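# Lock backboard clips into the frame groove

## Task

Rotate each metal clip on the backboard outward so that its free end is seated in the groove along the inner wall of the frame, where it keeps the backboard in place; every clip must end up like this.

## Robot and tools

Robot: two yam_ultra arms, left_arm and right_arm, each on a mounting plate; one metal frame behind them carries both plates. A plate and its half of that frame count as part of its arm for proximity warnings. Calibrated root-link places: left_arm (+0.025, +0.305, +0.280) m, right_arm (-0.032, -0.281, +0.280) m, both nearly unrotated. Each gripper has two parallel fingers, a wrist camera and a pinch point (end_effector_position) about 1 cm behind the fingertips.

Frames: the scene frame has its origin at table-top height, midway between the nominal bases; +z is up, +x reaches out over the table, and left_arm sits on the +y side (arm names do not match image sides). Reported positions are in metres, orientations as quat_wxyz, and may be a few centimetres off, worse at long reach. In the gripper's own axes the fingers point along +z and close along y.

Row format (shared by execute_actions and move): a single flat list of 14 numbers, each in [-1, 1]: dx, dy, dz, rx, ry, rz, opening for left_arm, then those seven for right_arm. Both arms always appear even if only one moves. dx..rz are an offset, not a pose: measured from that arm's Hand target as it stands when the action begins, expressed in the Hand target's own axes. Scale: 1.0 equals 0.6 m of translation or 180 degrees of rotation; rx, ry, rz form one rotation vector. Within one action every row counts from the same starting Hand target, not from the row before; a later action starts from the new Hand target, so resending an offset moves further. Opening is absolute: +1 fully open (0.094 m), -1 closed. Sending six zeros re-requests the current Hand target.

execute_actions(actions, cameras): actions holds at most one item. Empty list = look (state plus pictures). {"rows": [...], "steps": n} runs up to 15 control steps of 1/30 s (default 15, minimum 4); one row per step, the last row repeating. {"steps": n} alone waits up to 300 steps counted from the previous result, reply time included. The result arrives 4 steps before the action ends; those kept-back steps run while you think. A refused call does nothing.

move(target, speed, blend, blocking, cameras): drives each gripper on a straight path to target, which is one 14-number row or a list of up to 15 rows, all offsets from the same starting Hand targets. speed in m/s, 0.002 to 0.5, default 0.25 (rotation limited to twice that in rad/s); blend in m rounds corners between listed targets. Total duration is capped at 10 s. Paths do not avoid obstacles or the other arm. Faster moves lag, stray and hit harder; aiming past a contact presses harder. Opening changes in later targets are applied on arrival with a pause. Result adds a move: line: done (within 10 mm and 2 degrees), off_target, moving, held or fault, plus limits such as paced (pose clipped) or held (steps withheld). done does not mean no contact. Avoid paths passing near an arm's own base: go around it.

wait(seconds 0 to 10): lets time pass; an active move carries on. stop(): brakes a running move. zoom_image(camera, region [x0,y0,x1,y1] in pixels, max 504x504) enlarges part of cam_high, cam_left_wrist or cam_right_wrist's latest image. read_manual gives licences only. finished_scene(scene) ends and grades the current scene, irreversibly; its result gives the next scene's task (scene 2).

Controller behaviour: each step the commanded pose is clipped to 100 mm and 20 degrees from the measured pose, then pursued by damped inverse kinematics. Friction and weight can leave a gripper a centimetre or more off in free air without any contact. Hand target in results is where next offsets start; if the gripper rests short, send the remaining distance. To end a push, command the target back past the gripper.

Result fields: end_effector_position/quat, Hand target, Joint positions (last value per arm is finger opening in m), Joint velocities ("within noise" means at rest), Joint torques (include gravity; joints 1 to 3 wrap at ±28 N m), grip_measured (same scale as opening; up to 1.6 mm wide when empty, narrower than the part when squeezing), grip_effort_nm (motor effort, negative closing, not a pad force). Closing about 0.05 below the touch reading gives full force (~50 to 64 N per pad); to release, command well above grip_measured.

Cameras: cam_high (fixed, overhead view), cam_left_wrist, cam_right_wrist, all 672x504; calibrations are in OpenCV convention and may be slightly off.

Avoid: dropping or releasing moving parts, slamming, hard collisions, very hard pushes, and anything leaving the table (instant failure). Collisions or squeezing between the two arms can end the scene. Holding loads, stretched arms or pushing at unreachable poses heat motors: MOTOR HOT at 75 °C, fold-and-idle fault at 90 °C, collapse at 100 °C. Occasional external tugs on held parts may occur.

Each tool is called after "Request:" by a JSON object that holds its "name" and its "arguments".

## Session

Request:
{"name": "execute_actions", "arguments": {"actions": [], "cameras": ["all"]}}

Scene clock: 0.00 s of 6600.00 s.
left_arm: end_effector_position=(+0.1515, -0.0197, +0.2933) grip_measured=+1.000 grip_effort_nm=n/a end_effector_quat_wxyz=(+0.180, +0.628, +0.684, -0.327) | right_arm: end_effector_position=(+0.2788, -0.5966, +0.3966) grip_measured=+1.000 grip_effort_nm=n/a end_effector_quat_wxyz=(+0.170, +0.865, +0.462, -0.099)
Joint positions: left_arm=[-0.91 1.663 0.632 0.002 0.551 0.401 0.094] | right_arm=[-0.614 1.981 1.718 -1.052 0.319 1.453 0.094]
Joint velocities: within noise
Joint torques (N m): no reading
Motor temperatures (°C): left_arm=[27 33 28 32 24 27 26] | right_arm=[23 33 32 30 23 25 25]
Heat: left arm: 33 °C; right arm: 33 °C.
Hand target: left_arm +0.1519, -0.0226, +0.2980; +0.184, +0.628, +0.679, -0.332 | right_arm +0.2765, -0.5971, +0.3981; +0.170, +0.864, +0.462, -0.105
camera_calibration:
cam_left_wrist: T_world_to_cam=[[-0.97366, 0.00357014, 0.227975, 0.0815795], [-0.0667594, 0.951592, -0.300025, 0.159475], [-0.218011, -0.307342, -0.926289, 0.382225], [0, 0, 0, 1]] pos_world=[0.173406, -0.0345723, 0.3833]
cam_right_wrist: T_world_to_cam=[[-0.835207, 0.510457, -0.204605, 0.619567], [0.498544, 0.859845, 0.110096, 0.367302], [0.232128, -0.0100522, -0.972633, 0.400534], [0, 0, 0, 1]] pos_world=[0.241375, -0.628058, 0.475901]

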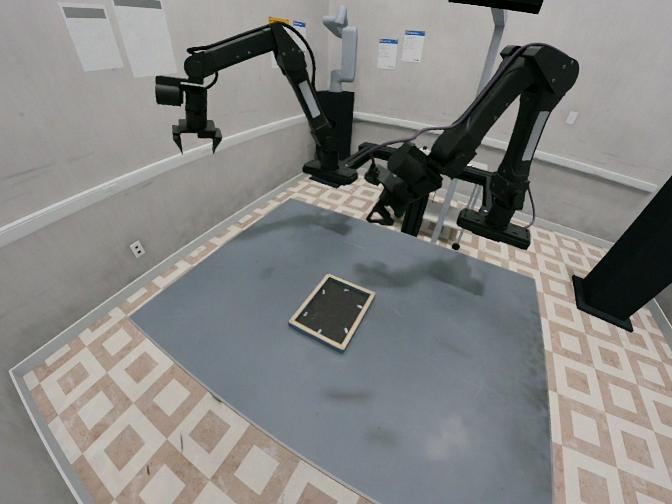

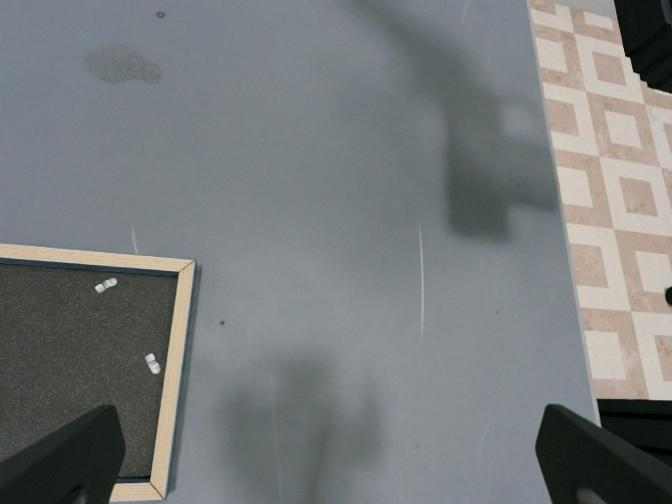

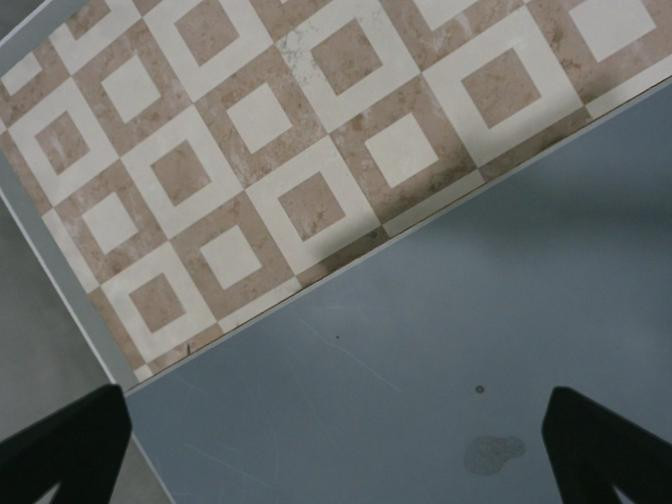

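Request:
{"name": "zoom_image", "arguments": {"camera": "cam_high", "region": [280, 265, 385, 360]}}

Request:
{"name": "zoom_image", "arguments": {"camera": "cam_left_wrist", "region": [0, 220, 220, 504]}}

Scaled by 4.800 from the camera's 672x504 image, which has a finer 960x720 frame.

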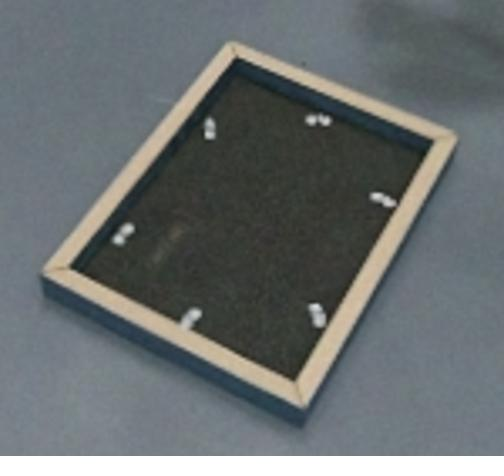

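Scaled by 1.775 from the camera's 672x504 image, which has a finer 960x720 frame.

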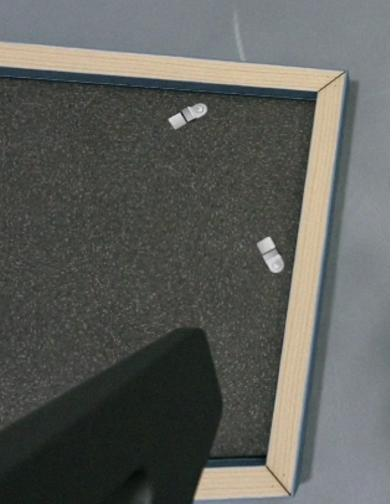

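Request:
{"name": "move", "arguments": {"target": [0.438,0.062,-0.313,0,0,0,0,0.8655,-0.4067,-0.0648,-0.0765,0.1341,-0.6545,0.2], "speed": 0.35, "cameras": ["all"]}}

Scene clock: 5.40 s of 6600.00 s.
left_arm: end_effector_position=(+0.1816, +0.2961, +0.2468) grip_measured=+0.003 grip_effort_nm=-0.125 end_effector_quat_wxyz=(+0.163, +0.619, +0.701, -0.314) | right_arm: end_effector_position=(+0.3621, -0.0599, +0.2191) grip_measured=+0.202 grip_effort_nm=-0.115 end_effector_quat_wxyz=(+0.014, +0.038, +0.999, +0.004)
Joint positions: left_arm=[0.531 1.887 0.694 -0.909 0.499 2.098 0.047] | right_arm=[0.569 2.409 1.734 -0.866 0.021 0.591 0.056]
Joint velocities: within noise
Joint torques (N m): left_arm=[0.23 -4.68 3.49 -0.71 0.28 0.06] | right_arm=[0.06 -10.41 7.9 -0.04 -0.04 -0.05]
Motor temperatures (°C): left_arm=[27 34 28 32 24 27 26] | right_arm=[23 35 32 30 23 24 25]
Heat: left arm: 34 °C; right arm: 35 °C.
Hand target: left_arm +0.1821, +0.2972, +0.2483; +0.184, +0.628, +0.679, -0.332 | right_arm +0.3601, -0.0600, +0.2107; +0.000, +0.035, +0.999, +0.001
Off the commanded pose: left_arm 0.002 m, 4 deg | right_arm 0.009 m, 2 deg.
joint sent to its limit (left arm) — joint 6 (wrist roll), upper limit.
Kept back: nothing.
move: off_target (left_arm)
camera_calibration:
cam_left_wrist: T_world_to_cam=[[-0.968483, -0.0337687, 0.24678, 0.125796], [-0.0981577, 0.962333, -0.253535, -0.16191], [-0.228924, -0.269767, -0.935318, 0.435871], [0, 0, 0, 1]] pos_world=[0.20572, 0.277643, 0.335584]
cam_right_wrist: T_world_to_cam=[[-0.0714189, -0.99736, -0.0130984, -0.0299318], [-0.907945, 0.059568, 0.414834, 0.278383], [-0.412959, 0.0415197, -0.909803, 0.436876], [0, 0, 0, 1]] pos_world=[0.43103, -0.0645745, 0.281596]

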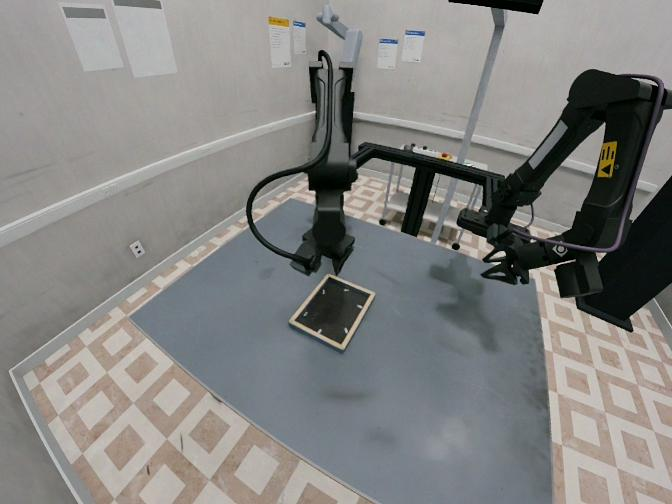

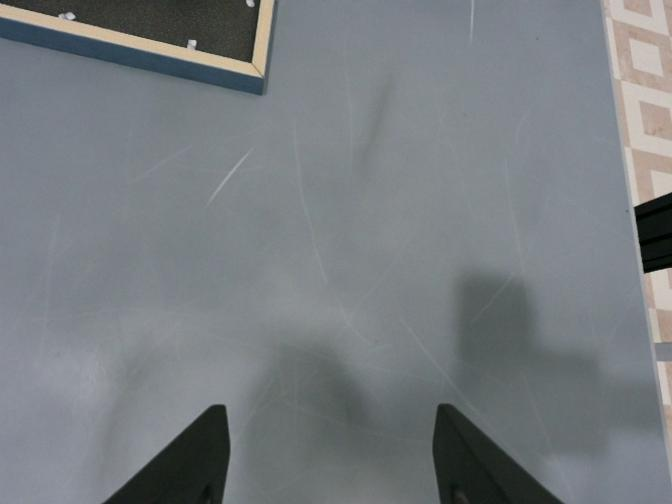

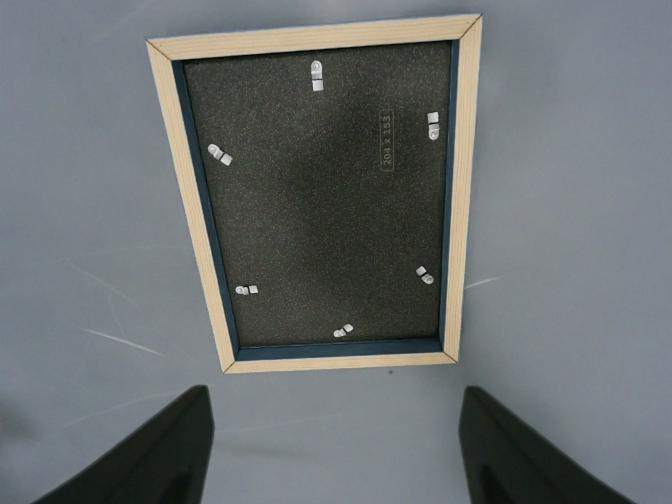

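Request:
{"name": "zoom_image", "arguments": {"camera": "cam_right_wrist", "region": [140, 0, 500, 200]}}

Request:
{"name": "zoom_image", "arguments": {"camera": "cam_right_wrist", "region": [170, 200, 490, 390]}}

Scaled by 1.400 from the camera's 672x504 image, which has a finer 960x720 frame.

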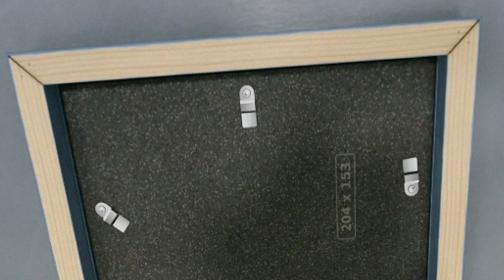

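Scaled by 1.575 from the camera's 672x504 image, which has a finer 960x720 frame.

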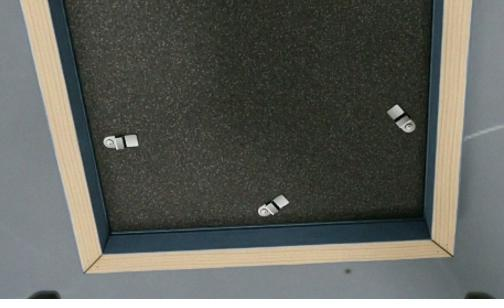

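Request:
{"name": "move", "arguments": {"target": [0,0,0,0,0,0,0,0.2236,-0.019,0.2012,0,0,-0.5222,0.3], "speed": 0.3, "cameras": ["cam_right_wrist","cam_high"]}}

Scene clock: 15.47 s of 6600.00 s.
left_arm: end_effector_position=(+0.1810, +0.2960, +0.2470) grip_measured=+0.003 grip_effort_nm=-0.115 end_effector_quat_wxyz=(+0.162, +0.619, +0.701, -0.315) | right_arm: end_effector_position=(+0.2347, -0.0583, +0.0995) grip_measured=+0.299 grip_effort_nm=0.046 end_effector_quat_wxyz=(-0.012, +0.702, -0.712, +0.004)
Joint positions: left_arm=[0.531 1.887 0.694 -0.911 0.497 2.099 0.047] | right_arm=[0.75 2.437 1.125 -0.235 0.021 -0.861 0.061]
Joint velocities: within noise
Joint torques (N m): left_arm=[0.21 -4.7 3.49 -0.74 0.26 0.04] | right_arm=[0.5 -8.57 2.69 0.24 -0.03 -0.06]
Motor temperatures (°C): left_arm=[27 34 28 32 24 27 26] | right_arm=[23 37 32 29 23 24 25]
Heat: left arm: 34 °C; right arm: 37 °C.
Hand target: left_arm +0.1821, +0.2972, +0.2483; +0.184, +0.629, +0.679, -0.332 | right_arm +0.2255, -0.0619, +0.0899; -0.001, +0.707, -0.707, +0.000
Off the commanded pose: left_arm 0.002 m, 4 deg | right_arm 0.014 m, 2 deg.
joint sent to its limit (left arm) — joint 6 (wrist roll), upper limit.
Kept back: nothing.
move: off_target (left_arm, right_arm)
camera_calibration:
cam_right_wrist: T_world_to_cam=[[0.99977, -0.0094219, 0.0192416, -0.23603], [-0.0167783, -0.902813, 0.429705, -0.0544659], [0.0133229, -0.42993, -0.902764, 0.147149], [0, 0, 0, 1]] pos_world=[0.233102, 0.0118675, 0.160787]
Images, in order (width x height): cam_high 672x504, cam_right_wrist 672x504.

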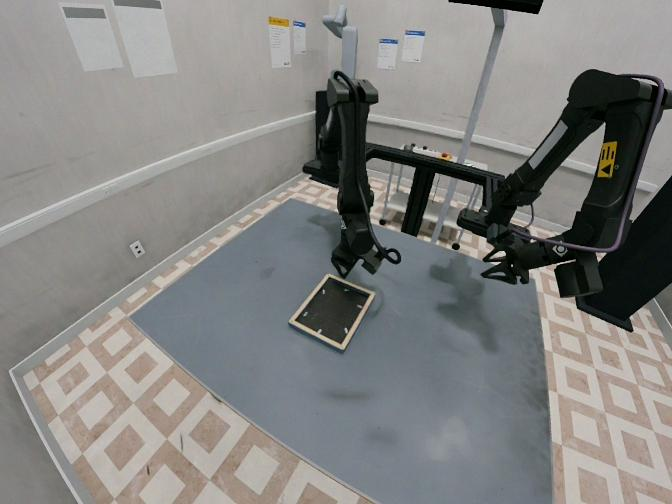

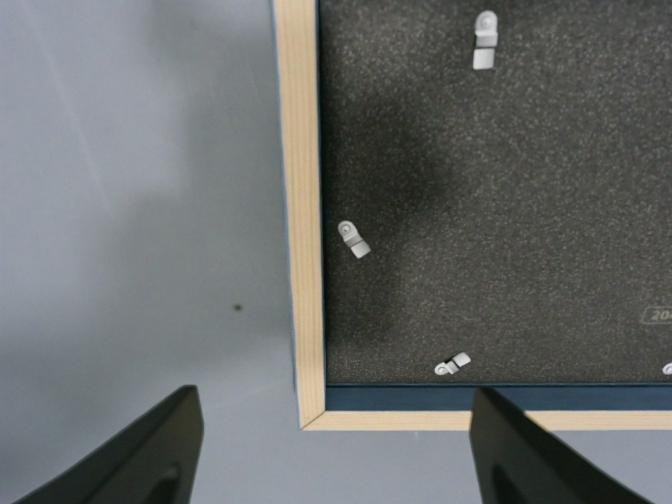

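Request:
{"name": "move", "arguments": {"target": [0,0,0,0,0,0,0,0,0.0,0.125,0,0,0,0.3], "speed": 0.07, "cameras": ["cam_right_wrist"]}}

Scene clock: 17.37 s of 6600.00 s.
left_arm: end_effector_position=(+0.1810, +0.2960, +0.2470) grip_measured=+0.003 grip_effort_nm=-0.120 end_effector_quat_wxyz=(+0.162, +0.619, +0.701, -0.315) | right_arm: end_effector_position=(+0.2284, -0.0621, +0.0228) grip_measured=+0.299 grip_effort_nm=0.042 end_effector_quat_wxyz=(-0.003, +0.704, -0.710, +0.004)
Joint positions: left_arm=[0.531 1.887 0.694 -0.911 0.497 2.099 0.047] | right_arm=[0.75 2.703 1.215 -0.076 0.021 -0.866 0.061]
Joint velocities: within noise
Joint torques (N m): left_arm=[0.24 -4.66 3.48 -0.74 0.27 0.04] | right_arm=[0.16 -8.68 3.38 0.22 -0.03 -0.07]
Motor temperatures (°C): left_arm=[27 34 28 32 24 27 26] | right_arm=[23 37 32 29 23 24 25]
Heat: left arm: 34 °C; right arm: 37 °C.
Hand target: left_arm +0.1822, +0.2972, +0.2483; +0.184, +0.629, +0.679, -0.332 | right_arm +0.2255, -0.0618, +0.0148; -0.001, +0.707, -0.707, +0.000
Off the commanded pose: left_arm 0.002 m, 4 deg | right_arm 0.008 m, 1 deg.
joint sent to its limit (left arm) — joint 6 (wrist roll), upper limit.
Kept back: nothing.
move: off_target (left_arm)
camera_calibration:
cam_right_wrist: T_world_to_cam=[[0.999976, -0.00407346, 0.00559217, -0.227781], [-0.00611962, -0.897834, 0.440291, -0.0274142], [0.00322733, -0.440315, -0.897838, 0.0778657], [0, 0, 0, 1]] pos_world=[0.227357, 0.00874417, 0.0832548]
Images, in order (width x height): cam_right_wrist 672x504.

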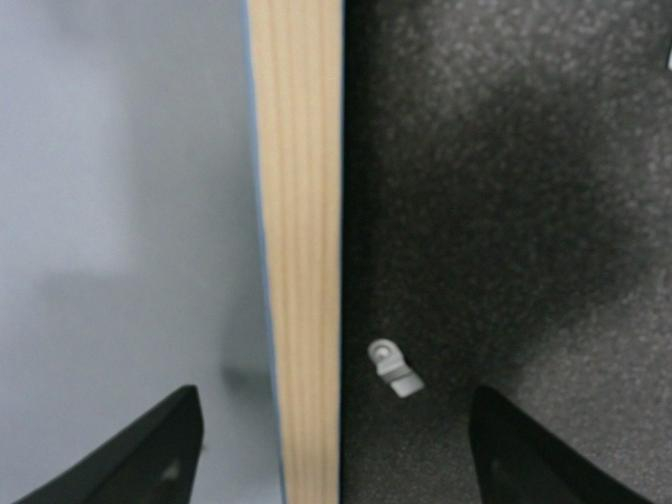

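Request:
{"name": "move", "arguments": {"target": [[0,0,0,0,0,0,0,0.006,0.0075,-0.043,0,0,0,0.3],[0,0,0,0,0,0,0,0.006,0.0075,0.006,0,0,0,0.3]], "speed": 0.07, "cameras": ["cam_right_wrist"]}}

Scene clock: 18.90 s of 6600.00 s.
left_arm: end_effector_position=(+0.1810, +0.2959, +0.2471) grip_measured=+0.003 grip_effort_nm=-0.120 end_effector_quat_wxyz=(+0.162, +0.619, +0.701, -0.315) | right_arm: end_effector_position=(+0.2255, -0.0646, +0.0203) grip_measured=+0.299 grip_effort_nm=0.037 end_effector_quat_wxyz=(-0.005, +0.704, -0.710, +0.004)
Joint positions: left_arm=[0.531 1.887 0.694 -0.912 0.497 2.099 0.047] | right_arm=[0.75 2.706 1.195 -0.049 0.021 -0.867 0.061]
Joint velocities: within noise
Joint torques (N m): left_arm=[0.21 -4.66 3.49 -0.73 0.26 0.04] | right_arm=[0.17 -8.36 3.12 0.21 -0.06 -0.06]
Motor temperatures (°C): left_arm=[27 34 28 32 24 27 26] | right_arm=[23 37 32 29 23 24 25]
Heat: left arm: 34 °C; right arm: 37 °C.
Hand target: left_arm +0.1821, +0.2972, +0.2483; +0.184, +0.629, +0.679, -0.332 | right_arm +0.2211, -0.0653, +0.0113; -0.001, +0.707, -0.707, +0.000
Off the commanded pose: left_arm 0.002 m, 4 deg | right_arm 0.010 m, 1 deg.
joint sent to its limit (left arm) — joint 6 (wrist roll), upper limit.
Kept back: nothing.
move: off_target (left_arm)
camera_calibration:
cam_right_wrist: T_world_to_cam=[[0.99995, -0.00340255, 0.009384, -0.224846], [-0.00716474, -0.899231, 0.437415, -0.0283275], [0.00695006, -0.43746, -0.899211, 0.0739681], [0, 0, 0, 1]] pos_world=[0.224118, 0.00612005, 0.0810138]
Images, in order (width x height): cam_right_wrist 672x504.

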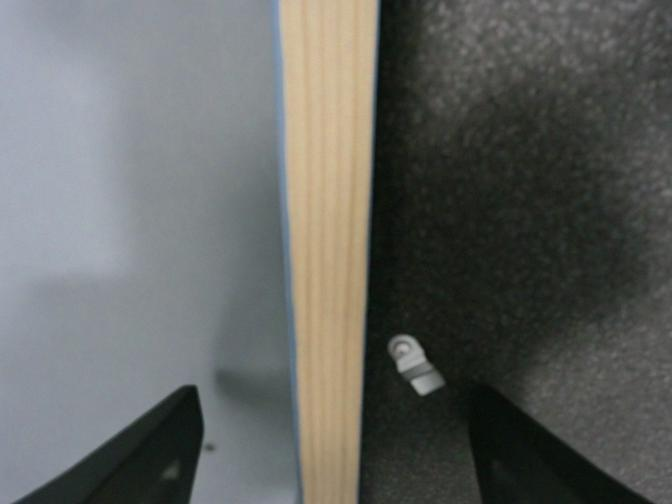

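Request:
{"name": "move", "arguments": {"target": [[0,0,0,0,0,0,0,0.006,0.0,-0.043,0,0,0,0.35],[0,0,0,0,0,0,0,0.006,0.0,0.007,0,0,0,0.35]], "speed": 0.07, "cameras": ["cam_right_wrist"]}}

Scene clock: 20.27 s of 6600.00 s.
left_arm: end_effector_position=(+0.1810, +0.2959, +0.2471) grip_measured=+0.003 grip_effort_nm=-0.120 end_effector_quat_wxyz=(+0.162, +0.619, +0.701, -0.315) | right_arm: end_effector_position=(+0.2262, -0.0642, +0.0198) grip_measured=+0.348 grip_effort_nm=0.042 end_effector_quat_wxyz=(-0.009, +0.707, -0.707, +0.005)
Joint positions: left_arm=[0.531 1.887 0.694 -0.912 0.497 2.099 0.047] | right_arm=[0.75 2.707 1.192 -0.038 0.022 -0.874 0.063]
Joint velocities: within noise
Joint torques (N m): left_arm=[0.21 -4.68 3.51 -0.74 0.26 0.04] | right_arm=[-0.46 -7.56 3.19 0.27 -0.07 -0.09]
Motor temperatures (°C): left_arm=[27 34 28 32 24 27 26] | right_arm=[23 37 32 29 23 24 25]
Heat: left arm: 34 °C; right arm: 37 °C.
Hand target: left_arm +0.1821, +0.2972, +0.2483; +0.184, +0.629, +0.679, -0.332 | right_arm +0.2211, -0.0689, +0.0071; -0.001, +0.707, -0.707, +0.000
Off the commanded pose: left_arm 0.002 m, 4 deg | right_arm 0.014 m, 1 deg.
joint sent to its limit (left arm) — joint 6 (wrist roll), upper limit.
Kept back: nothing.
move: off_target (left_arm, right_arm)
camera_calibration:
cam_right_wrist: T_world_to_cam=[[0.999873, 0.00407177, 0.0154133, -0.225219], [-0.00302707, -0.900753, 0.434321, -0.0287109], [0.0156521, -0.434312, -0.900626, 0.0718858], [0, 0, 0, 1]] pos_world=[0.223978, 0.00627647, 0.0806833]
Images, in order (width x height): cam_right_wrist 672x504.

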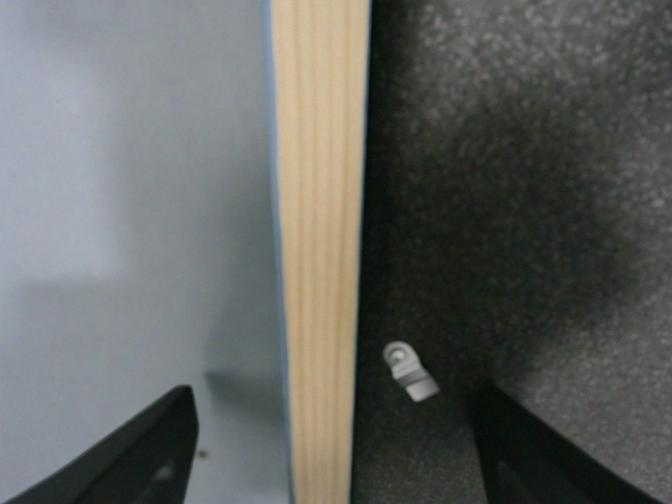

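Request:
{"name": "move", "arguments": {"target": [[0,0,0,0,0,0,0,0.007,0.005,-0.05,0,0,0,0.35],[0,0,0,0,0,0,0,0.007,0.005,-0.006,0,0,0,0.35]], "speed": 0.07, "cameras": ["cam_right_wrist"]}}

Scene clock: 21.67 s of 6600.00 s.
left_arm: end_effector_position=(+0.1810, +0.2959, +0.2471) grip_measured=+0.003 grip_effort_nm=-0.120 end_effector_quat_wxyz=(+0.162, +0.619, +0.701, -0.315) | right_arm: end_effector_position=(+0.2213, -0.0695, +0.0200) grip_measured=+0.349 grip_effort_nm=0.042 end_effector_quat_wxyz=(-0.007, +0.708, -0.707, +0.005)
Joint positions: left_arm=[0.531 1.887 0.694 -0.912 0.497 2.099 0.047] | right_arm=[0.747 2.699 1.163 -0.02 0.022 -0.879 0.063]
Joint velocities: within noise
Joint torques (N m): left_arm=[0.23 -4.67 3.51 -0.74 0.27 0.04] | right_arm=[-0.49 -8.23 3.08 0.2 -0.09 -0.08]
Motor temperatures (°C): left_arm=[27 34 28 32 24 27 26] | right_arm=[23 37 32 29 23 24 25]
Heat: left arm: 34 °C; right arm: 37 °C.
Hand target: left_arm +0.1822, +0.2972, +0.2483; +0.184, +0.629, +0.679, -0.332 | right_arm +0.2181, -0.0731, +0.0107; -0.001, +0.707, -0.707, +0.000
Off the commanded pose: left_arm 0.002 m, 4 deg | right_arm 0.011 m, 1 deg.
joint sent to its limit (left arm) — joint 6 (wrist roll), upper limit.
Kept back: nothing.
move: off_target (left_arm, right_arm)
camera_calibration:
cam_right_wrist: T_world_to_cam=[[0.99991, 0.00569319, 0.0121669, -0.220101], [-0.000193631, -0.899543, 0.436833, -0.0341834], [0.0134316, -0.436796, -0.89946, 0.0701921], [0, 0, 0, 1]] pos_world=[0.219131, 0.00116328, 0.0807454]
Images, in order (width x height): cam_right_wrist 672x504.

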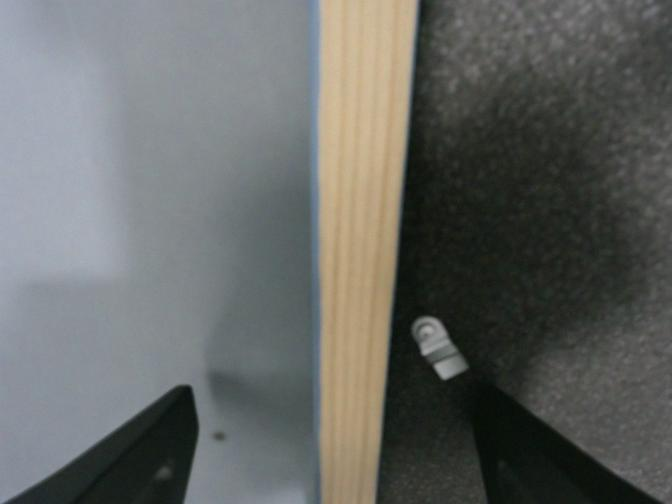

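Request:
{"name": "move", "arguments": {"target": [[0,0,0,0,0,0,0,-0.021,-0.0065,-0.043,0,0,0,0.35],[0,0,0,0,0,0,0,-0.021,-0.0065,0.0,0,0,0,0.35]], "speed": 0.07, "cameras": ["cam_right_wrist"]}}

Scene clock: 23.10 s of 6600.00 s.
left_arm: end_effector_position=(+0.1810, +0.2959, +0.2471) grip_measured=+0.003 grip_effort_nm=-0.125 end_effector_quat_wxyz=(+0.162, +0.619, +0.701, -0.315) | right_arm: end_effector_position=(+0.2286, -0.0594, +0.0201) grip_measured=+0.349 grip_effort_nm=0.037 end_effector_quat_wxyz=(-0.009, +0.707, -0.707, +0.005)
Joint positions: left_arm=[0.531 1.887 0.694 -0.912 0.497 2.099 0.047] | right_arm=[0.756 2.712 1.216 -0.057 0.022 -0.867 0.063]
Joint velocities: within noise
Joint torques (N m): left_arm=[0.21 -4.68 3.49 -0.73 0.27 0.04] | right_arm=[0.53 -8.53 3.19 0.22 -0.05 0]
Motor temperatures (°C): left_arm=[27 34 28 32 24 27 26] | right_arm=[23 38 32 29 23 24 25]
Heat: left arm: 34 °C; right arm: 38 °C.
Hand target: left_arm +0.1822, +0.2972, +0.2483; +0.185, +0.629, +0.679, -0.332 | right_arm +0.2218, -0.0606, +0.0106; +0.000, +0.707, -0.707, +0.000
Off the commanded pose: left_arm 0.002 m, 4 deg | right_arm 0.012 m, 1 deg.
joint sent to its limit (left arm) — joint 6 (wrist roll), upper limit.
Kept back: nothing.
move: off_target (left_arm, right_arm)
camera_calibration:
cam_right_wrist: T_world_to_cam=[[0.999875, 0.00369482, 0.0153985, -0.227662], [-0.00336559, -0.9006, 0.434636, -0.024449], [0.0154738, -0.434633, -0.900475, 0.0742692], [0, 0, 0, 1]] pos_world=[0.226402, 0.0111022, 0.0810096]
Images, in order (width x height): cam_right_wrist 672x504.

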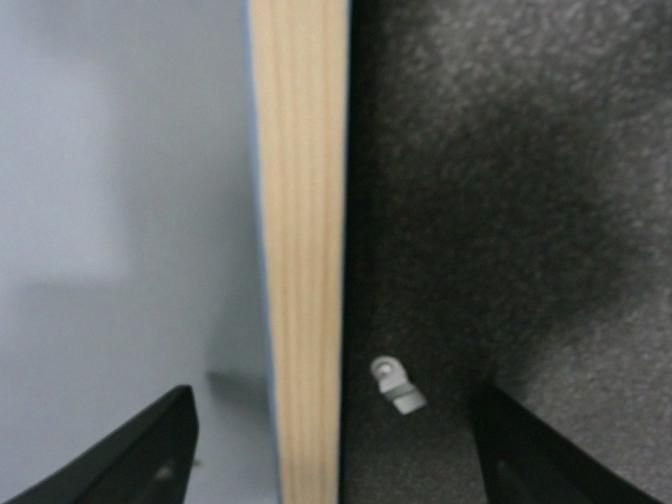

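Request:
{"name": "move", "arguments": {"target": [[0,0,0,0,0,0,0,0,0.004,0,0,0,0,-0.4],[0,0,0,0,0,0,0,0,0.004,0,0,0,0,-0.88]], "speed": 0.06, "cameras": ["cam_right_wrist"]}}

Scene clock: 25.33 s of 6600.00 s.
left_arm: end_effector_position=(+0.1809, +0.2959, +0.2471) grip_measured=+0.003 grip_effort_nm=-0.120 end_effector_quat_wxyz=(+0.162, +0.619, +0.701, -0.316) | right_arm: end_effector_position=(+0.2273, -0.0585, +0.0201) grip_measured=-0.755 grip_effort_nm=-1.062 end_effector_quat_wxyz=(-0.008, +0.705, -0.709, +0.004)
Joint positions: left_arm=[0.531 1.887 0.694 -0.912 0.497 2.099 0.047] | right_arm=[0.76 2.712 1.216 -0.06 0.02 -0.858 0.012]
Joint velocities: within noise
Joint torques (N m): left_arm=[0.21 -4.68 3.48 -0.73 0.27 0.04] | right_arm=[0.55 -8.76 2.4 0.26 -0.03 -0.02]
Motor temperatures (°C): left_arm=[27 34 28 32 24 27 26] | right_arm=[23 38 32 29 23 24 25]
Heat: left arm: 34 °C; right arm: 38 °C.
Hand target: left_arm +0.1821, +0.2972, +0.2484; +0.184, +0.628, +0.679, -0.332 | right_arm +0.2195, -0.0606, +0.0106; -0.001, +0.707, -0.707, +0.000
Off the commanded pose: left_arm 0.002 m, 4 deg | right_arm 0.013 m, 1 deg.
joint sent to its limit (left arm) — joint 6 (wrist roll), upper limit.
Kept back: nothing.
move: off_target (left_arm, right_arm); target 2's new opening was sent with right_arm's hand 0.014 m and 1 deg from that target
camera_calibration:
cam_right_wrist: T_world_to_cam=[[0.999921, -0.00196425, 0.0124098, -0.22661], [-0.00716176, -0.900641, 0.434505, -0.0228396], [0.0103233, -0.43456, -0.900584, 0.0758675], [0, 0, 0, 1]] pos_world=[0.225645, 0.0119536, 0.0810611]
Images, in order (width x height): cam_right_wrist 672x504.

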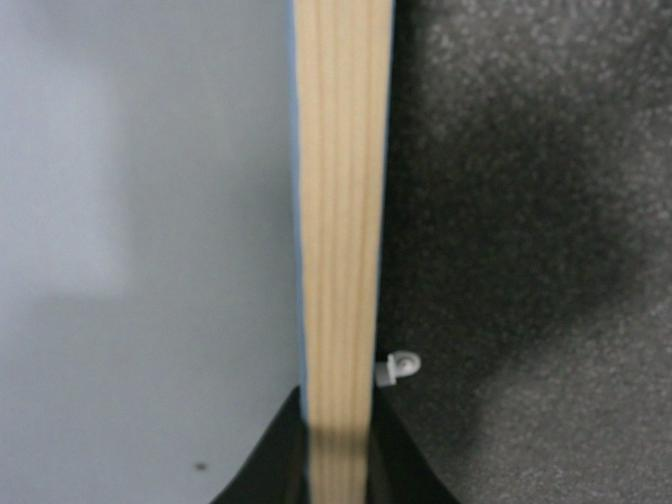

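Request:
{"name": "move", "arguments": {"target": [[0,0,0,0,0,0,0,0.0,0.0,-0.014,0,0,0,-0.88],[0,0,0,0,0,0,0,0.0,0.095,-0.014,0,0,0,-0.88]], "speed": [0.04,0.06], "cameras": ["cam_right_wrist","cam_high"]}}

Scene clock: 27.10 s of 6600.00 s.
left_arm: end_effector_position=(+0.1809, +0.2959, +0.2471) grip_measured=+0.003 grip_effort_nm=-0.120 end_effector_quat_wxyz=(+0.162, +0.619, +0.701, -0.316) | right_arm: end_effector_position=(+0.1719, -0.0587, +0.0191) grip_measured=-0.755 grip_effort_nm=-1.062 end_effector_quat_wxyz=(-0.009, +0.706, -0.708, +0.006)
Joint positions: left_arm=[0.531 1.887 0.694 -0.912 0.497 2.099 0.047] | right_arm=[0.882 2.68 1.033 0.092 0.026 -0.738 0.012]
Joint velocities: within noise
Joint torques (N m): left_arm=[0.23 -4.67 3.49 -0.73 0.27 0.04] | right_arm=[0.85 -10.13 0.51 0.13 -0.05 0.11]
Motor temperatures (°C): left_arm=[27 34 28 32 24 27 26] | right_arm=[23 38 32 29 23 24 25]
Heat: left arm: 34 °C; right arm: 38 °C.
Hand target: left_arm +0.1821, +0.2972, +0.2483; +0.184, +0.628, +0.679, -0.332 | right_arm +0.1625, -0.0604, +0.0190; -0.001, +0.707, -0.707, +0.000
Off the commanded pose: left_arm 0.002 m, 4 deg | right_arm 0.010 m, 1 deg.
joint sent to its limit (left arm) — joint 6 (wrist roll), upper limit.
Kept back: nothing.
move: off_target (left_arm)
camera_calibration:
cam_right_wrist: T_world_to_cam=[[0.999849, 0.000241861, 0.0173765, -0.17112], [-0.00734137, -0.900421, 0.434957, -0.022956], [0.0157514, -0.435019, -0.900284, 0.0744938], [0, 0, 0, 1]] pos_world=[0.169753, 0.0117775, 0.0800239]
Images, in order (width x height): cam_high 672x504, cam_right_wrist 672x504.

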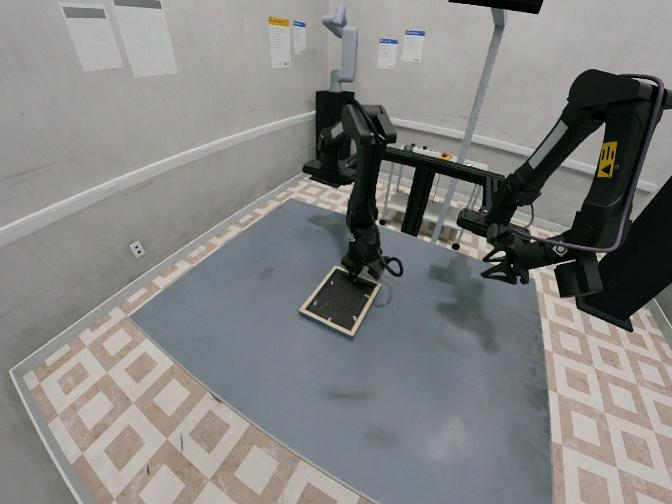

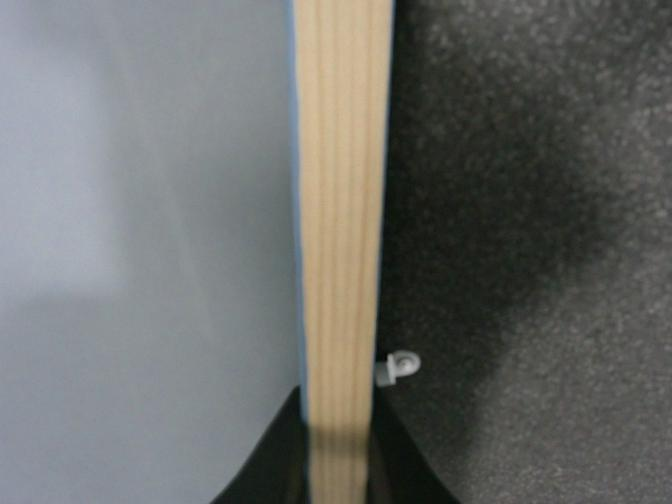

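Request:
{"name": "move", "arguments": {"target": [[0,0,0,0,0,0,0,0.0,0.0,-0.014,0,0,0,-0.5],[0,0,0,0,0,0,0,0.0,0.0,-0.08,0,0,0,0.5],[0,0,0,0,0,0,0,-0.1057,-0.0525,-0.08,0,0,0,0.91],[0,0,0,0,0,0,0,-0.1057,-0.0525,-0.05,0,0,0,0.91]], "speed": [0.06,0.12,0.15,0.08], "cameras": ["cam_right_wrist"]}}

Scene clock: 32.40 s of 6600.00 s.
left_arm: end_effector_position=(+0.1809, +0.2959, +0.2471) grip_measured=+0.003 grip_effort_nm=-0.120 end_effector_quat_wxyz=(+0.162, +0.619, +0.701, -0.315) | right_arm: end_effector_position=(+0.1971, +0.0006, +0.0573) grip_measured=+0.908 grip_effort_nm=0.037 end_effector_quat_wxyz=(-0.003, +0.707, -0.707, +0.006)
Joint positions: left_arm=[0.531 1.887 0.694 -0.912 0.497 2.099 0.047] | right_arm=[0.942 2.619 1.276 -0.226 0.025 -0.681 0.09]
Joint velocities: within noise
Joint torques (N m): left_arm=[0.21 -4.68 3.48 -0.73 0.27 0.04] | right_arm=[0.38 -9.11 4.38 0.24 -0.08 0]
Motor temperatures (°C): left_arm=[27 34 28 32 24 27 26] | right_arm=[23 38 32 29 23 24 25]
Heat: left arm: 34 °C; right arm: 38 °C.
Hand target: left_arm +0.1821, +0.2972, +0.2483; +0.184, +0.629, +0.679, -0.332 | right_arm +0.1940, +0.0029, +0.0491; -0.001, +0.707, -0.707, +0.000
Off the commanded pose: left_arm 0.002 m, 4 deg | right_arm 0.009 m, 1 deg.
joint sent to its limit (left arm) — joint 6 (wrist roll), upper limit.
Kept back: nothing.
move: off_target (left_arm); target 3's new opening was sent with right_arm's hand 0.013 m and 2 deg from that target
camera_calibration:
cam_right_wrist: T_world_to_cam=[[0.999962, 0.00361284, 0.00794115, -0.196498], [-0.000279844, -0.896476, 0.443092, 0.0121564], [0.00871987, -0.443078, -0.896441, 0.135416], [0, 0, 0, 1]] pos_world=[0.195313, 0.0716078, 0.117567]
Images, in order (width x height): cam_right_wrist 672x504.

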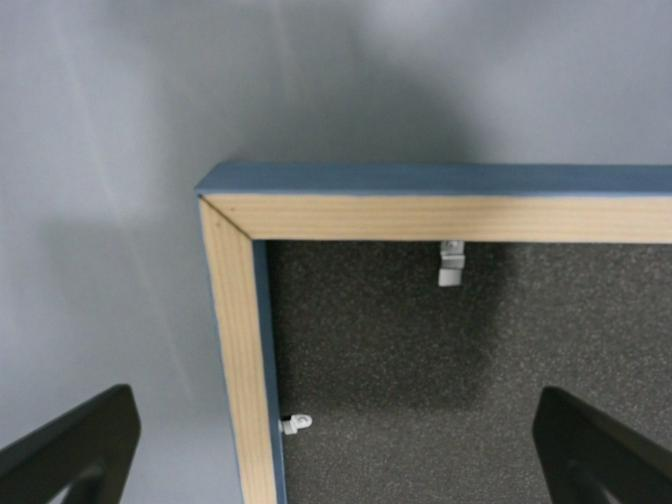

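Request:
{"name": "move", "arguments": {"target": [0,0,0,0,0,0,0,-0.0085,0.0,0.062,0,0,0,0.91], "speed": 0.07, "cameras": ["cam_right_wrist"]}}

Scene clock: 33.67 s of 6600.00 s.
left_arm: end_effector_position=(+0.1809, +0.2959, +0.2471) grip_measured=+0.003 grip_effort_nm=-0.125 end_effector_quat_wxyz=(+0.162, +0.619, +0.701, -0.315) | right_arm: end_effector_position=(+0.1994, +0.0070, +0.0215) grip_measured=+0.908 grip_effort_nm=0.042 end_effector_quat_wxyz=(-0.005, +0.706, -0.708, +0.005)
Joint positions: left_arm=[0.531 1.887 0.694 -0.912 0.497 2.099 0.047] | right_arm=[0.947 2.751 1.364 -0.179 0.025 -0.675 0.09]
Joint velocities: within noise
Joint torques (N m): left_arm=[0.21 -4.67 3.48 -0.73 0.27 0.04] | right_arm=[0.59 -9.28 4.23 0.24 -0.1 0.06]
Motor temperatures (°C): left_arm=[27 34 28 32 24 27 26] | right_arm=[23 38 32 29 23 24 25]
Heat: left arm: 34 °C; right arm: 38 °C.
Hand target: left_arm +0.1821, +0.2972, +0.2483; +0.184, +0.629, +0.679, -0.332 | right_arm +0.1941, +0.0080, +0.0119; -0.001, +0.707, -0.707, +0.000
Off the commanded pose: left_arm 0.002 m, 4 deg | right_arm 0.011 m, 1 deg.
joint sent to its limit (left arm) — joint 6 (wrist roll), upper limit.
Kept back: nothing.
move: off_target (left_arm, right_arm)
camera_calibration:
cam_right_wrist: T_world_to_cam=[[0.999943, 0.00238879, 0.0104156, -0.198554], [-0.00244154, -0.89784, 0.440316, 0.0343478], [0.0104034, -0.440316, -0.897782, 0.105807], [0, 0, 0, 1]] pos_world=[0.197526, 0.0779015, 0.0819354]
Images, in order (width x height): cam_right_wrist 672x504.

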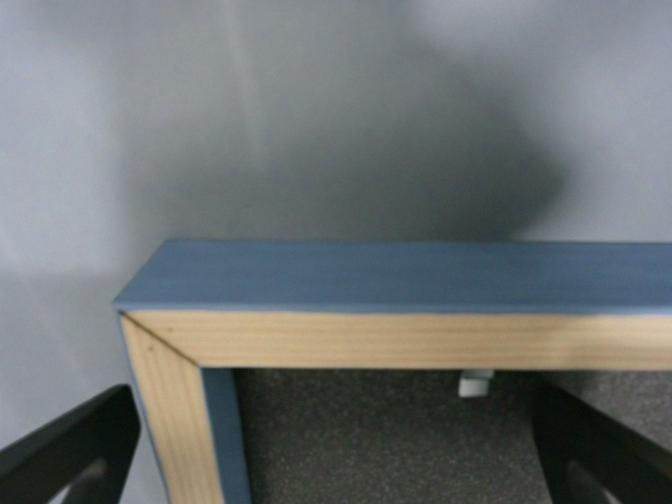

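Request:
{"name": "move", "arguments": {"target": [[0,0,0,0,0,0,0,-0.0075,0.006,-0.05,0,0,0,0.95],[0,0,0,0,0,0,0,-0.0075,0.006,0,0,0,0,0.95]], "speed": 0.07, "cameras": ["cam_right_wrist"]}}

Scene clock: 35.13 s of 6600.00 s.
left_arm: end_effector_position=(+0.1809, +0.2959, +0.2471) grip_measured=+0.003 grip_effort_nm=-0.120 end_effector_quat_wxyz=(+0.162, +0.619, +0.701, -0.315) | right_arm: end_effector_position=(+0.1951, +0.0117, +0.0212) grip_measured=+0.949 grip_effort_nm=0.046 end_effector_quat_wxyz=(-0.004, +0.707, -0.707, +0.005)
Joint positions: left_arm=[0.531 1.887 0.694 -0.912 0.497 2.099 0.047] | right_arm=[0.964 2.754 1.371 -0.183 0.025 -0.659 0.092]
Joint velocities: within noise
Joint torques (N m): left_arm=[0.21 -4.66 3.49 -0.73 0.27 0.04] | right_arm=[0.49 -9.24 4 0.26 -0.11 0.06]
Motor temperatures (°C): left_arm=[27 34 28 32 24 27 26] | right_arm=[23 38 32 29 23 24 25]
Heat: left arm: 34 °C; right arm: 38 °C.
Hand target: left_arm +0.1821, +0.2972, +0.2483; +0.184, +0.629, +0.679, -0.332 | right_arm +0.1904, +0.0126, +0.0120; -0.001, +0.707, -0.707, +0.000
Off the commanded pose: left_arm 0.002 m, 4 deg | right_arm 0.010 m, 1 deg.
joint sent to its limit (left arm) — joint 6 (wrist roll), upper limit.
Kept back: nothing.
move: off_target (left_arm)
camera_calibration:
cam_right_wrist: T_world_to_cam=[[0.999942, 0.00354577, 0.0101415, -0.194352], [-0.00128446, -0.897739, 0.440525, 0.0384149], [0.0106664, -0.440513, -0.897683, 0.10762], [0, 0, 0, 1]] pos_world=[0.193242, 0.0825838, 0.0816572]
Images, in order (width x height): cam_right_wrist 672x504.

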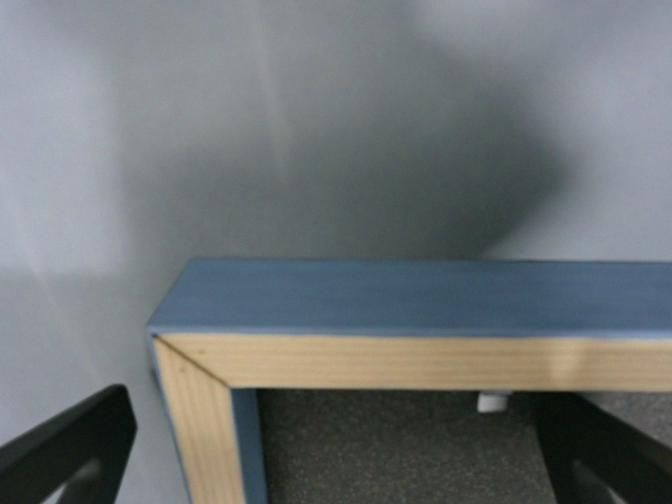

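Request:
{"name": "move", "arguments": {"target": [[0,0,0,0,0,0,0,0,0,0,0,0,0,0.5],[0,0,0,0,0,0,0,0,0,0,0,0,0,0.2]], "speed": 0.07, "cameras": ["cam_right_wrist"]}}

Scene clock: 37.27 s of 6600.00 s.
left_arm: end_effector_position=(+0.1809, +0.2959, +0.2471) grip_measured=+0.003 grip_effort_nm=-0.120 end_effector_quat_wxyz=(+0.162, +0.619, +0.701, -0.315) | right_arm: end_effector_position=(+0.1954, +0.0132, +0.0213) grip_measured=+0.202 grip_effort_nm=-0.115 end_effector_quat_wxyz=(-0.007, +0.706, -0.708, +0.004)
Joint positions: left_arm=[0.531 1.887 0.694 -0.912 0.497 2.099 0.047] | right_arm=[0.965 2.754 1.371 -0.179 0.023 -0.657 0.056]
Joint velocities: within noise
Joint torques (N m): left_arm=[0.23 -4.67 3.48 -0.74 0.27 0.05] | right_arm=[0.62 -9.35 4.19 0.18 -0.07 0.02]
Motor temperatures (°C): left_arm=[27 34 28 32 24 27 26] | right_arm=[23 38 32 29 23 24 25]
Heat: left arm: 34 °C; right arm: 38 °C.
Hand target: left_arm +0.1821, +0.2973, +0.2483; +0.184, +0.629, +0.679, -0.331 | right_arm +0.1904, +0.0125, +0.0119; -0.001, +0.707, -0.707, +0.000
Off the commanded pose: left_arm 0.002 m, 4 deg | right_arm 0.011 m, 1 deg.
joint sent to its limit (left arm) — joint 6 (wrist roll), upper limit.
Kept back: nothing.
move: off_target (left_arm, right_arm); target 2's new opening was sent with right_arm's hand 0.011 m and 1 deg from that target
camera_calibration:
cam_right_wrist: T_world_to_cam=[[0.999937, 0.00192067, 0.0110896, -0.194566], [-0.00310069, -0.900187, 0.435493, 0.0402425], [0.0108192, -0.4355, -0.900124, 0.108284], [0, 0, 0, 1]] pos_world=[0.193507, 0.0837572, 0.0821012]
Images, in order (width x height): cam_right_wrist 672x504.

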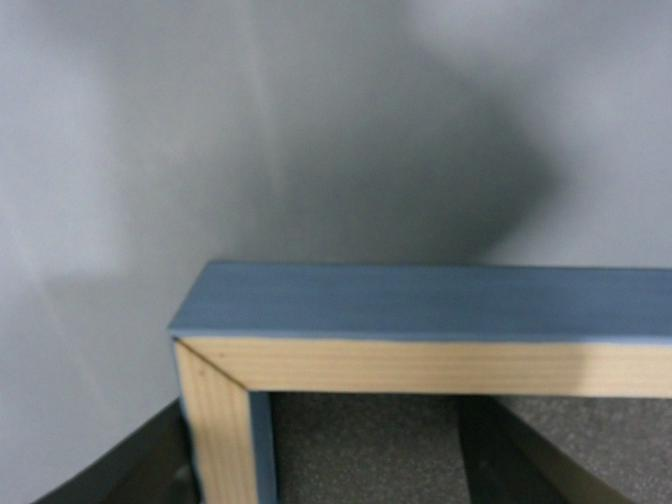

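Request:
{"name": "move", "arguments": {"target": [[0,0,0,0,0,0,0,0,0,0,0,0,0,0.13],[0,0,0,0,0,0,0,0,0,0,0,0,0,0.4],[0,0,0,0,0,0,0,0,0,-0.12,0,0,0,0.4]], "speed": 0.1, "cameras": ["cam_right_wrist"]}}

Scene clock: 40.70 s of 6600.00 s.
left_arm: end_effector_position=(+0.1808, +0.2959, +0.2471) grip_measured=+0.003 grip_effort_nm=-0.120 end_effector_quat_wxyz=(+0.161, +0.619, +0.701, -0.316) | right_arm: end_effector_position=(+0.1955, +0.0124, +0.0785) grip_measured=+0.399 grip_effort_nm=0.046 end_effector_quat_wxyz=(-0.005, +0.706, -0.708, +0.004)
Joint positions: left_arm=[0.531 1.887 0.694 -0.912 0.497 2.099 0.047] | right_arm=[0.965 2.563 1.287 -0.29 0.022 -0.657 0.066]
Joint velocities: within noise
Joint torques (N m): left_arm=[0.23 -4.66 3.51 -0.73 0.27 0.04] | right_arm=[0.7 -13.09 2.7 0.05 -0.02 0.03]
Motor temperatures (°C): left_arm=[27 34 28 32 24 27 26] | right_arm=[23 39 32 29 23 24 25]
Heat: left arm: 34 °C; right arm: 39 °C.
Hand target: left_arm +0.1821, +0.2972, +0.2483; +0.184, +0.629, +0.679, -0.332 | right_arm +0.1904, +0.0124, +0.0839; -0.001, +0.707, -0.707, +0.000
Off the commanded pose: left_arm 0.002 m, 4 deg | right_arm 0.008 m, 1 deg.
joint sent to its limit (left arm) — joint 6 (wrist roll), upper limit.
Kept back: nothing.
move: off_target (left_arm); target 2's new opening was sent with right_arm's hand 0.011 m and 1 deg from that target
camera_calibration:
cam_right_wrist: T_world_to_cam=[[0.999966, 0.00162284, 0.00814527, -0.195134], [-0.00210693, -0.899075, 0.437789, 0.0141818], [0.00803367, -0.437791, -0.899041, 0.159948], [0, 0, 0, 1]] pos_world=[0.193872, 0.0830911, 0.139181]
Images, in order (width x height): cam_right_wrist 672x504.

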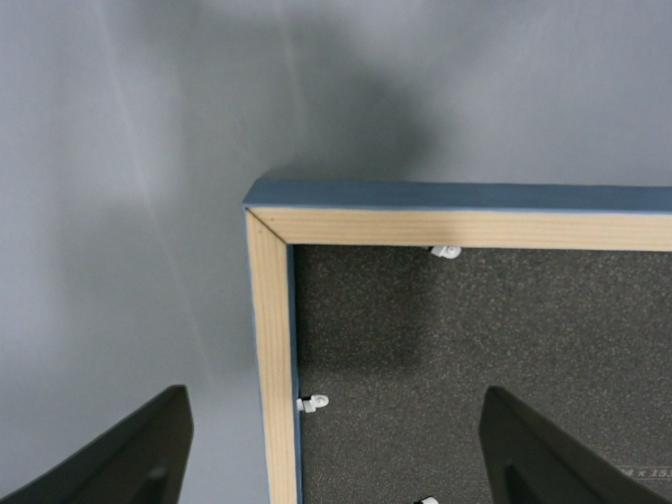

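Request:
{"name": "move", "arguments": {"target": [0,0,0,0,0,0,0,-0.038,-0.0493,0.015,0,0,0.5,0.1], "speed": 0.3, "cameras": ["cam_right_wrist"]}}

Scene clock: 44.93 s of 6600.00 s.
left_arm: end_effector_position=(+0.1808, +0.2959, +0.2471) grip_measured=+0.003 grip_effort_nm=-0.120 end_effector_quat_wxyz=(+0.161, +0.619, +0.701, -0.316) | right_arm: end_effector_position=(+0.2228, +0.0412, +0.0851) grip_measured=+0.101 grip_effort_nm=-0.115 end_effector_quat_wxyz=(+0.013, -0.007, +1.000, +0.011)
Joint positions: left_arm=[0.531 1.887 0.694 -0.912 0.497 2.099 0.047] | right_arm=[0.955 2.614 1.464 -0.391 0.021 0.887 0.052]
Joint velocities: within noise
Joint torques (N m): left_arm=[0.23 -4.68 3.49 -0.73 0.26 0.04] | right_arm=[-0.38 -9.59 6 0.03 -0.08 0.06]
Motor temperatures (°C): left_arm=[27 34 28 32 24 27 26] | right_arm=[23 39 32 29 23 24 25]
Heat: left arm: 34 °C; right arm: 39 °C.
Hand target: left_arm +0.1821, +0.2972, +0.2483; +0.184, +0.629, +0.679, -0.332 | right_arm +0.2199, +0.0351, +0.0749; +0.000, +0.000, +1.000, +0.000
Off the commanded pose: left_arm 0.002 m, 4 deg | right_arm 0.012 m, 2 deg.
joint sent to its limit (left arm) — joint 6 (wrist roll), upper limit.
Kept back: nothing.
move: off_target (left_arm, right_arm)
camera_calibration:
cam_right_wrist: T_world_to_cam=[[0.0186321, -0.99951, -0.0251389, 0.0402106], [-0.909544, -0.0273853, 0.414704, 0.205511], [-0.415189, 0.0151381, -0.909609, 0.254796], [0, 0, 0, 1]] pos_world=[0.29196, 0.0419618, 0.147549]
Images, in order (width x height): cam_right_wrist 672x504.

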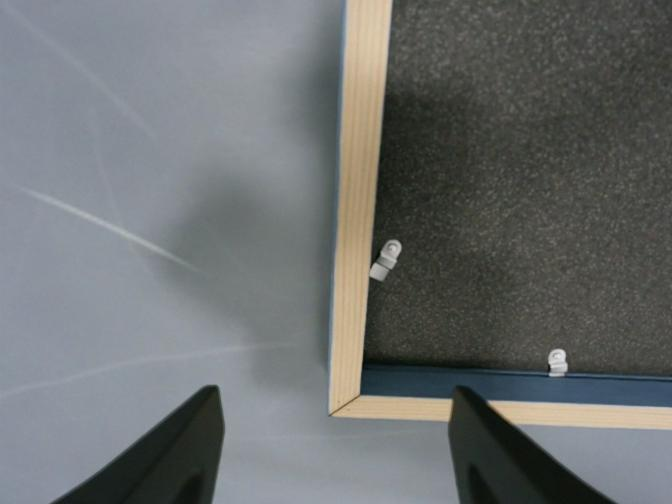

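Request:
{"name": "move", "arguments": {"target": [0,0,0,0,0,0,0,0.0,0.001,0.105,0,0,0,0.1], "speed": 0.08, "cameras": ["cam_right_wrist"]}}

Scene clock: 46.53 s of 6600.00 s.
left_arm: end_effector_position=(+0.1808, +0.2959, +0.2471) grip_measured=+0.003 grip_effort_nm=-0.120 end_effector_quat_wxyz=(+0.161, +0.619, +0.701, -0.316) | right_arm: end_effector_position=(+0.2196, +0.0387, +0.0216) grip_measured=+0.101 grip_effort_nm=-0.110 end_effector_quat_wxyz=(+0.005, -0.006, +1.000, +0.001)
Joint positions: left_arm=[0.531 1.887 0.694 -0.912 0.497 2.099 0.047] | right_arm=[0.955 2.819 1.574 -0.321 0.02 0.89 0.052]
Joint velocities: within noise
Joint torques (N m): left_arm=[0.21 -4.67 3.48 -0.73 0.27 0.04] | right_arm=[-0.47 -10.24 4.97 0.22 -0.05 -0.01]
Motor temperatures (°C): left_arm=[27 34 28 32 24 27 26] | right_arm=[23 39 32 29 23 24 25]
Heat: left arm: 34 °C; right arm: 39 °C.
Hand target: left_arm +0.1821, +0.2972, +0.2483; +0.184, +0.629, +0.679, -0.332 | right_arm +0.2200, +0.0359, +0.0119; +0.000, +0.000, +1.000, +0.001
Off the commanded pose: left_arm 0.002 m, 4 deg | right_arm 0.010 m, 1 deg.
joint sent to its limit (left arm) — joint 6 (wrist roll), upper limit.
Kept back: nothing.
move: off_target (left_arm)
camera_calibration:
cam_right_wrist: T_world_to_cam=[[0.0164593, -0.999852, -0.00501434, 0.0362698], [-0.902322, -0.017014, 0.430726, 0.226499], [-0.430748, -0.00256492, -0.902469, 0.199748], [0, 0, 0, 1]] pos_world=[0.289819, 0.0406304, 0.0828892]
Images, in order (width x height): cam_right_wrist 672x504.

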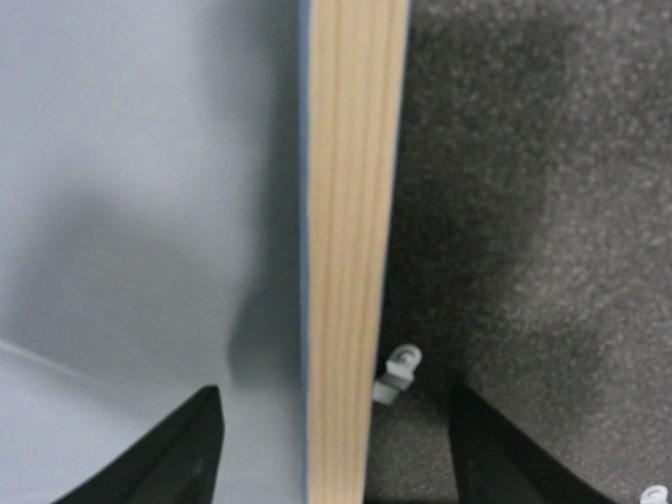

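Request:
{"name": "move", "arguments": {"target": [[0,0,0,0,0,0,0,-0.005,0.0,-0.043,0,0,0,0.1],[0,0,0,0,0,0,0,-0.004,0.0,0.0,0,0,0,0.1]], "speed": 0.08, "cameras": ["cam_right_wrist"]}}

Scene clock: 47.77 s of 6600.00 s.
left_arm: end_effector_position=(+0.1808, +0.2959, +0.2471) grip_measured=+0.003 grip_effort_nm=-0.120 end_effector_quat_wxyz=(+0.161, +0.619, +0.701, -0.316) | right_arm: end_effector_position=(+0.2235, +0.0390, +0.0231) grip_measured=+0.101 grip_effort_nm=-0.115 end_effector_quat_wxyz=(+0.006, -0.003, +1.000, +0.002)
Joint positions: left_arm=[0.531 1.887 0.694 -0.912 0.497 2.099 0.047] | right_arm=[0.948 2.818 1.581 -0.327 0.02 0.89 0.052]
Joint velocities: within noise
Joint torques (N m): left_arm=[0.21 -4.7 3.49 -0.73 0.26 0.04] | right_arm=[-0.28 -10.22 5.05 0.2 -0.06 -0.01]
Motor temperatures (°C): left_arm=[27 34 28 32 24 27 26] | right_arm=[23 39 32 29 23 24 25]
Heat: left arm: 34 °C; right arm: 39 °C.
Hand target: left_arm +0.1821, +0.2972, +0.2483; +0.184, +0.629, +0.679, -0.332 | right_arm +0.2224, +0.0359, +0.0120; +0.000, +0.000, +1.000, +0.001
Off the commanded pose: left_arm 0.002 m, 4 deg | right_arm 0.012 m, 1 deg.
joint sent to its limit (left arm) — joint 6 (wrist roll), upper limit.
Kept back: nothing.
move: off_target (left_arm, right_arm)
camera_calibration:
cam_right_wrist: T_world_to_cam=[[0.00956105, -0.999925, -0.00761301, 0.0380959], [-0.90331, -0.0119021, 0.428824, 0.229393], [-0.428882, 0.00277691, -0.903356, 0.202104], [0, 0, 0, 1]] pos_world=[0.293528, 0.0402621, 0.0844926]
Images, in order (width x height): cam_right_wrist 672x504.

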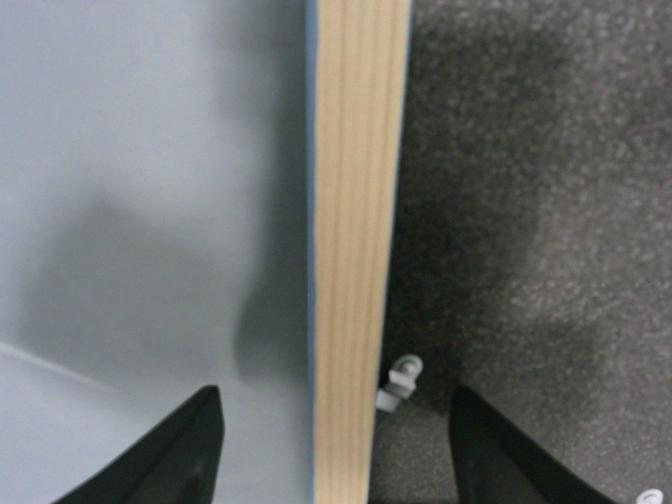

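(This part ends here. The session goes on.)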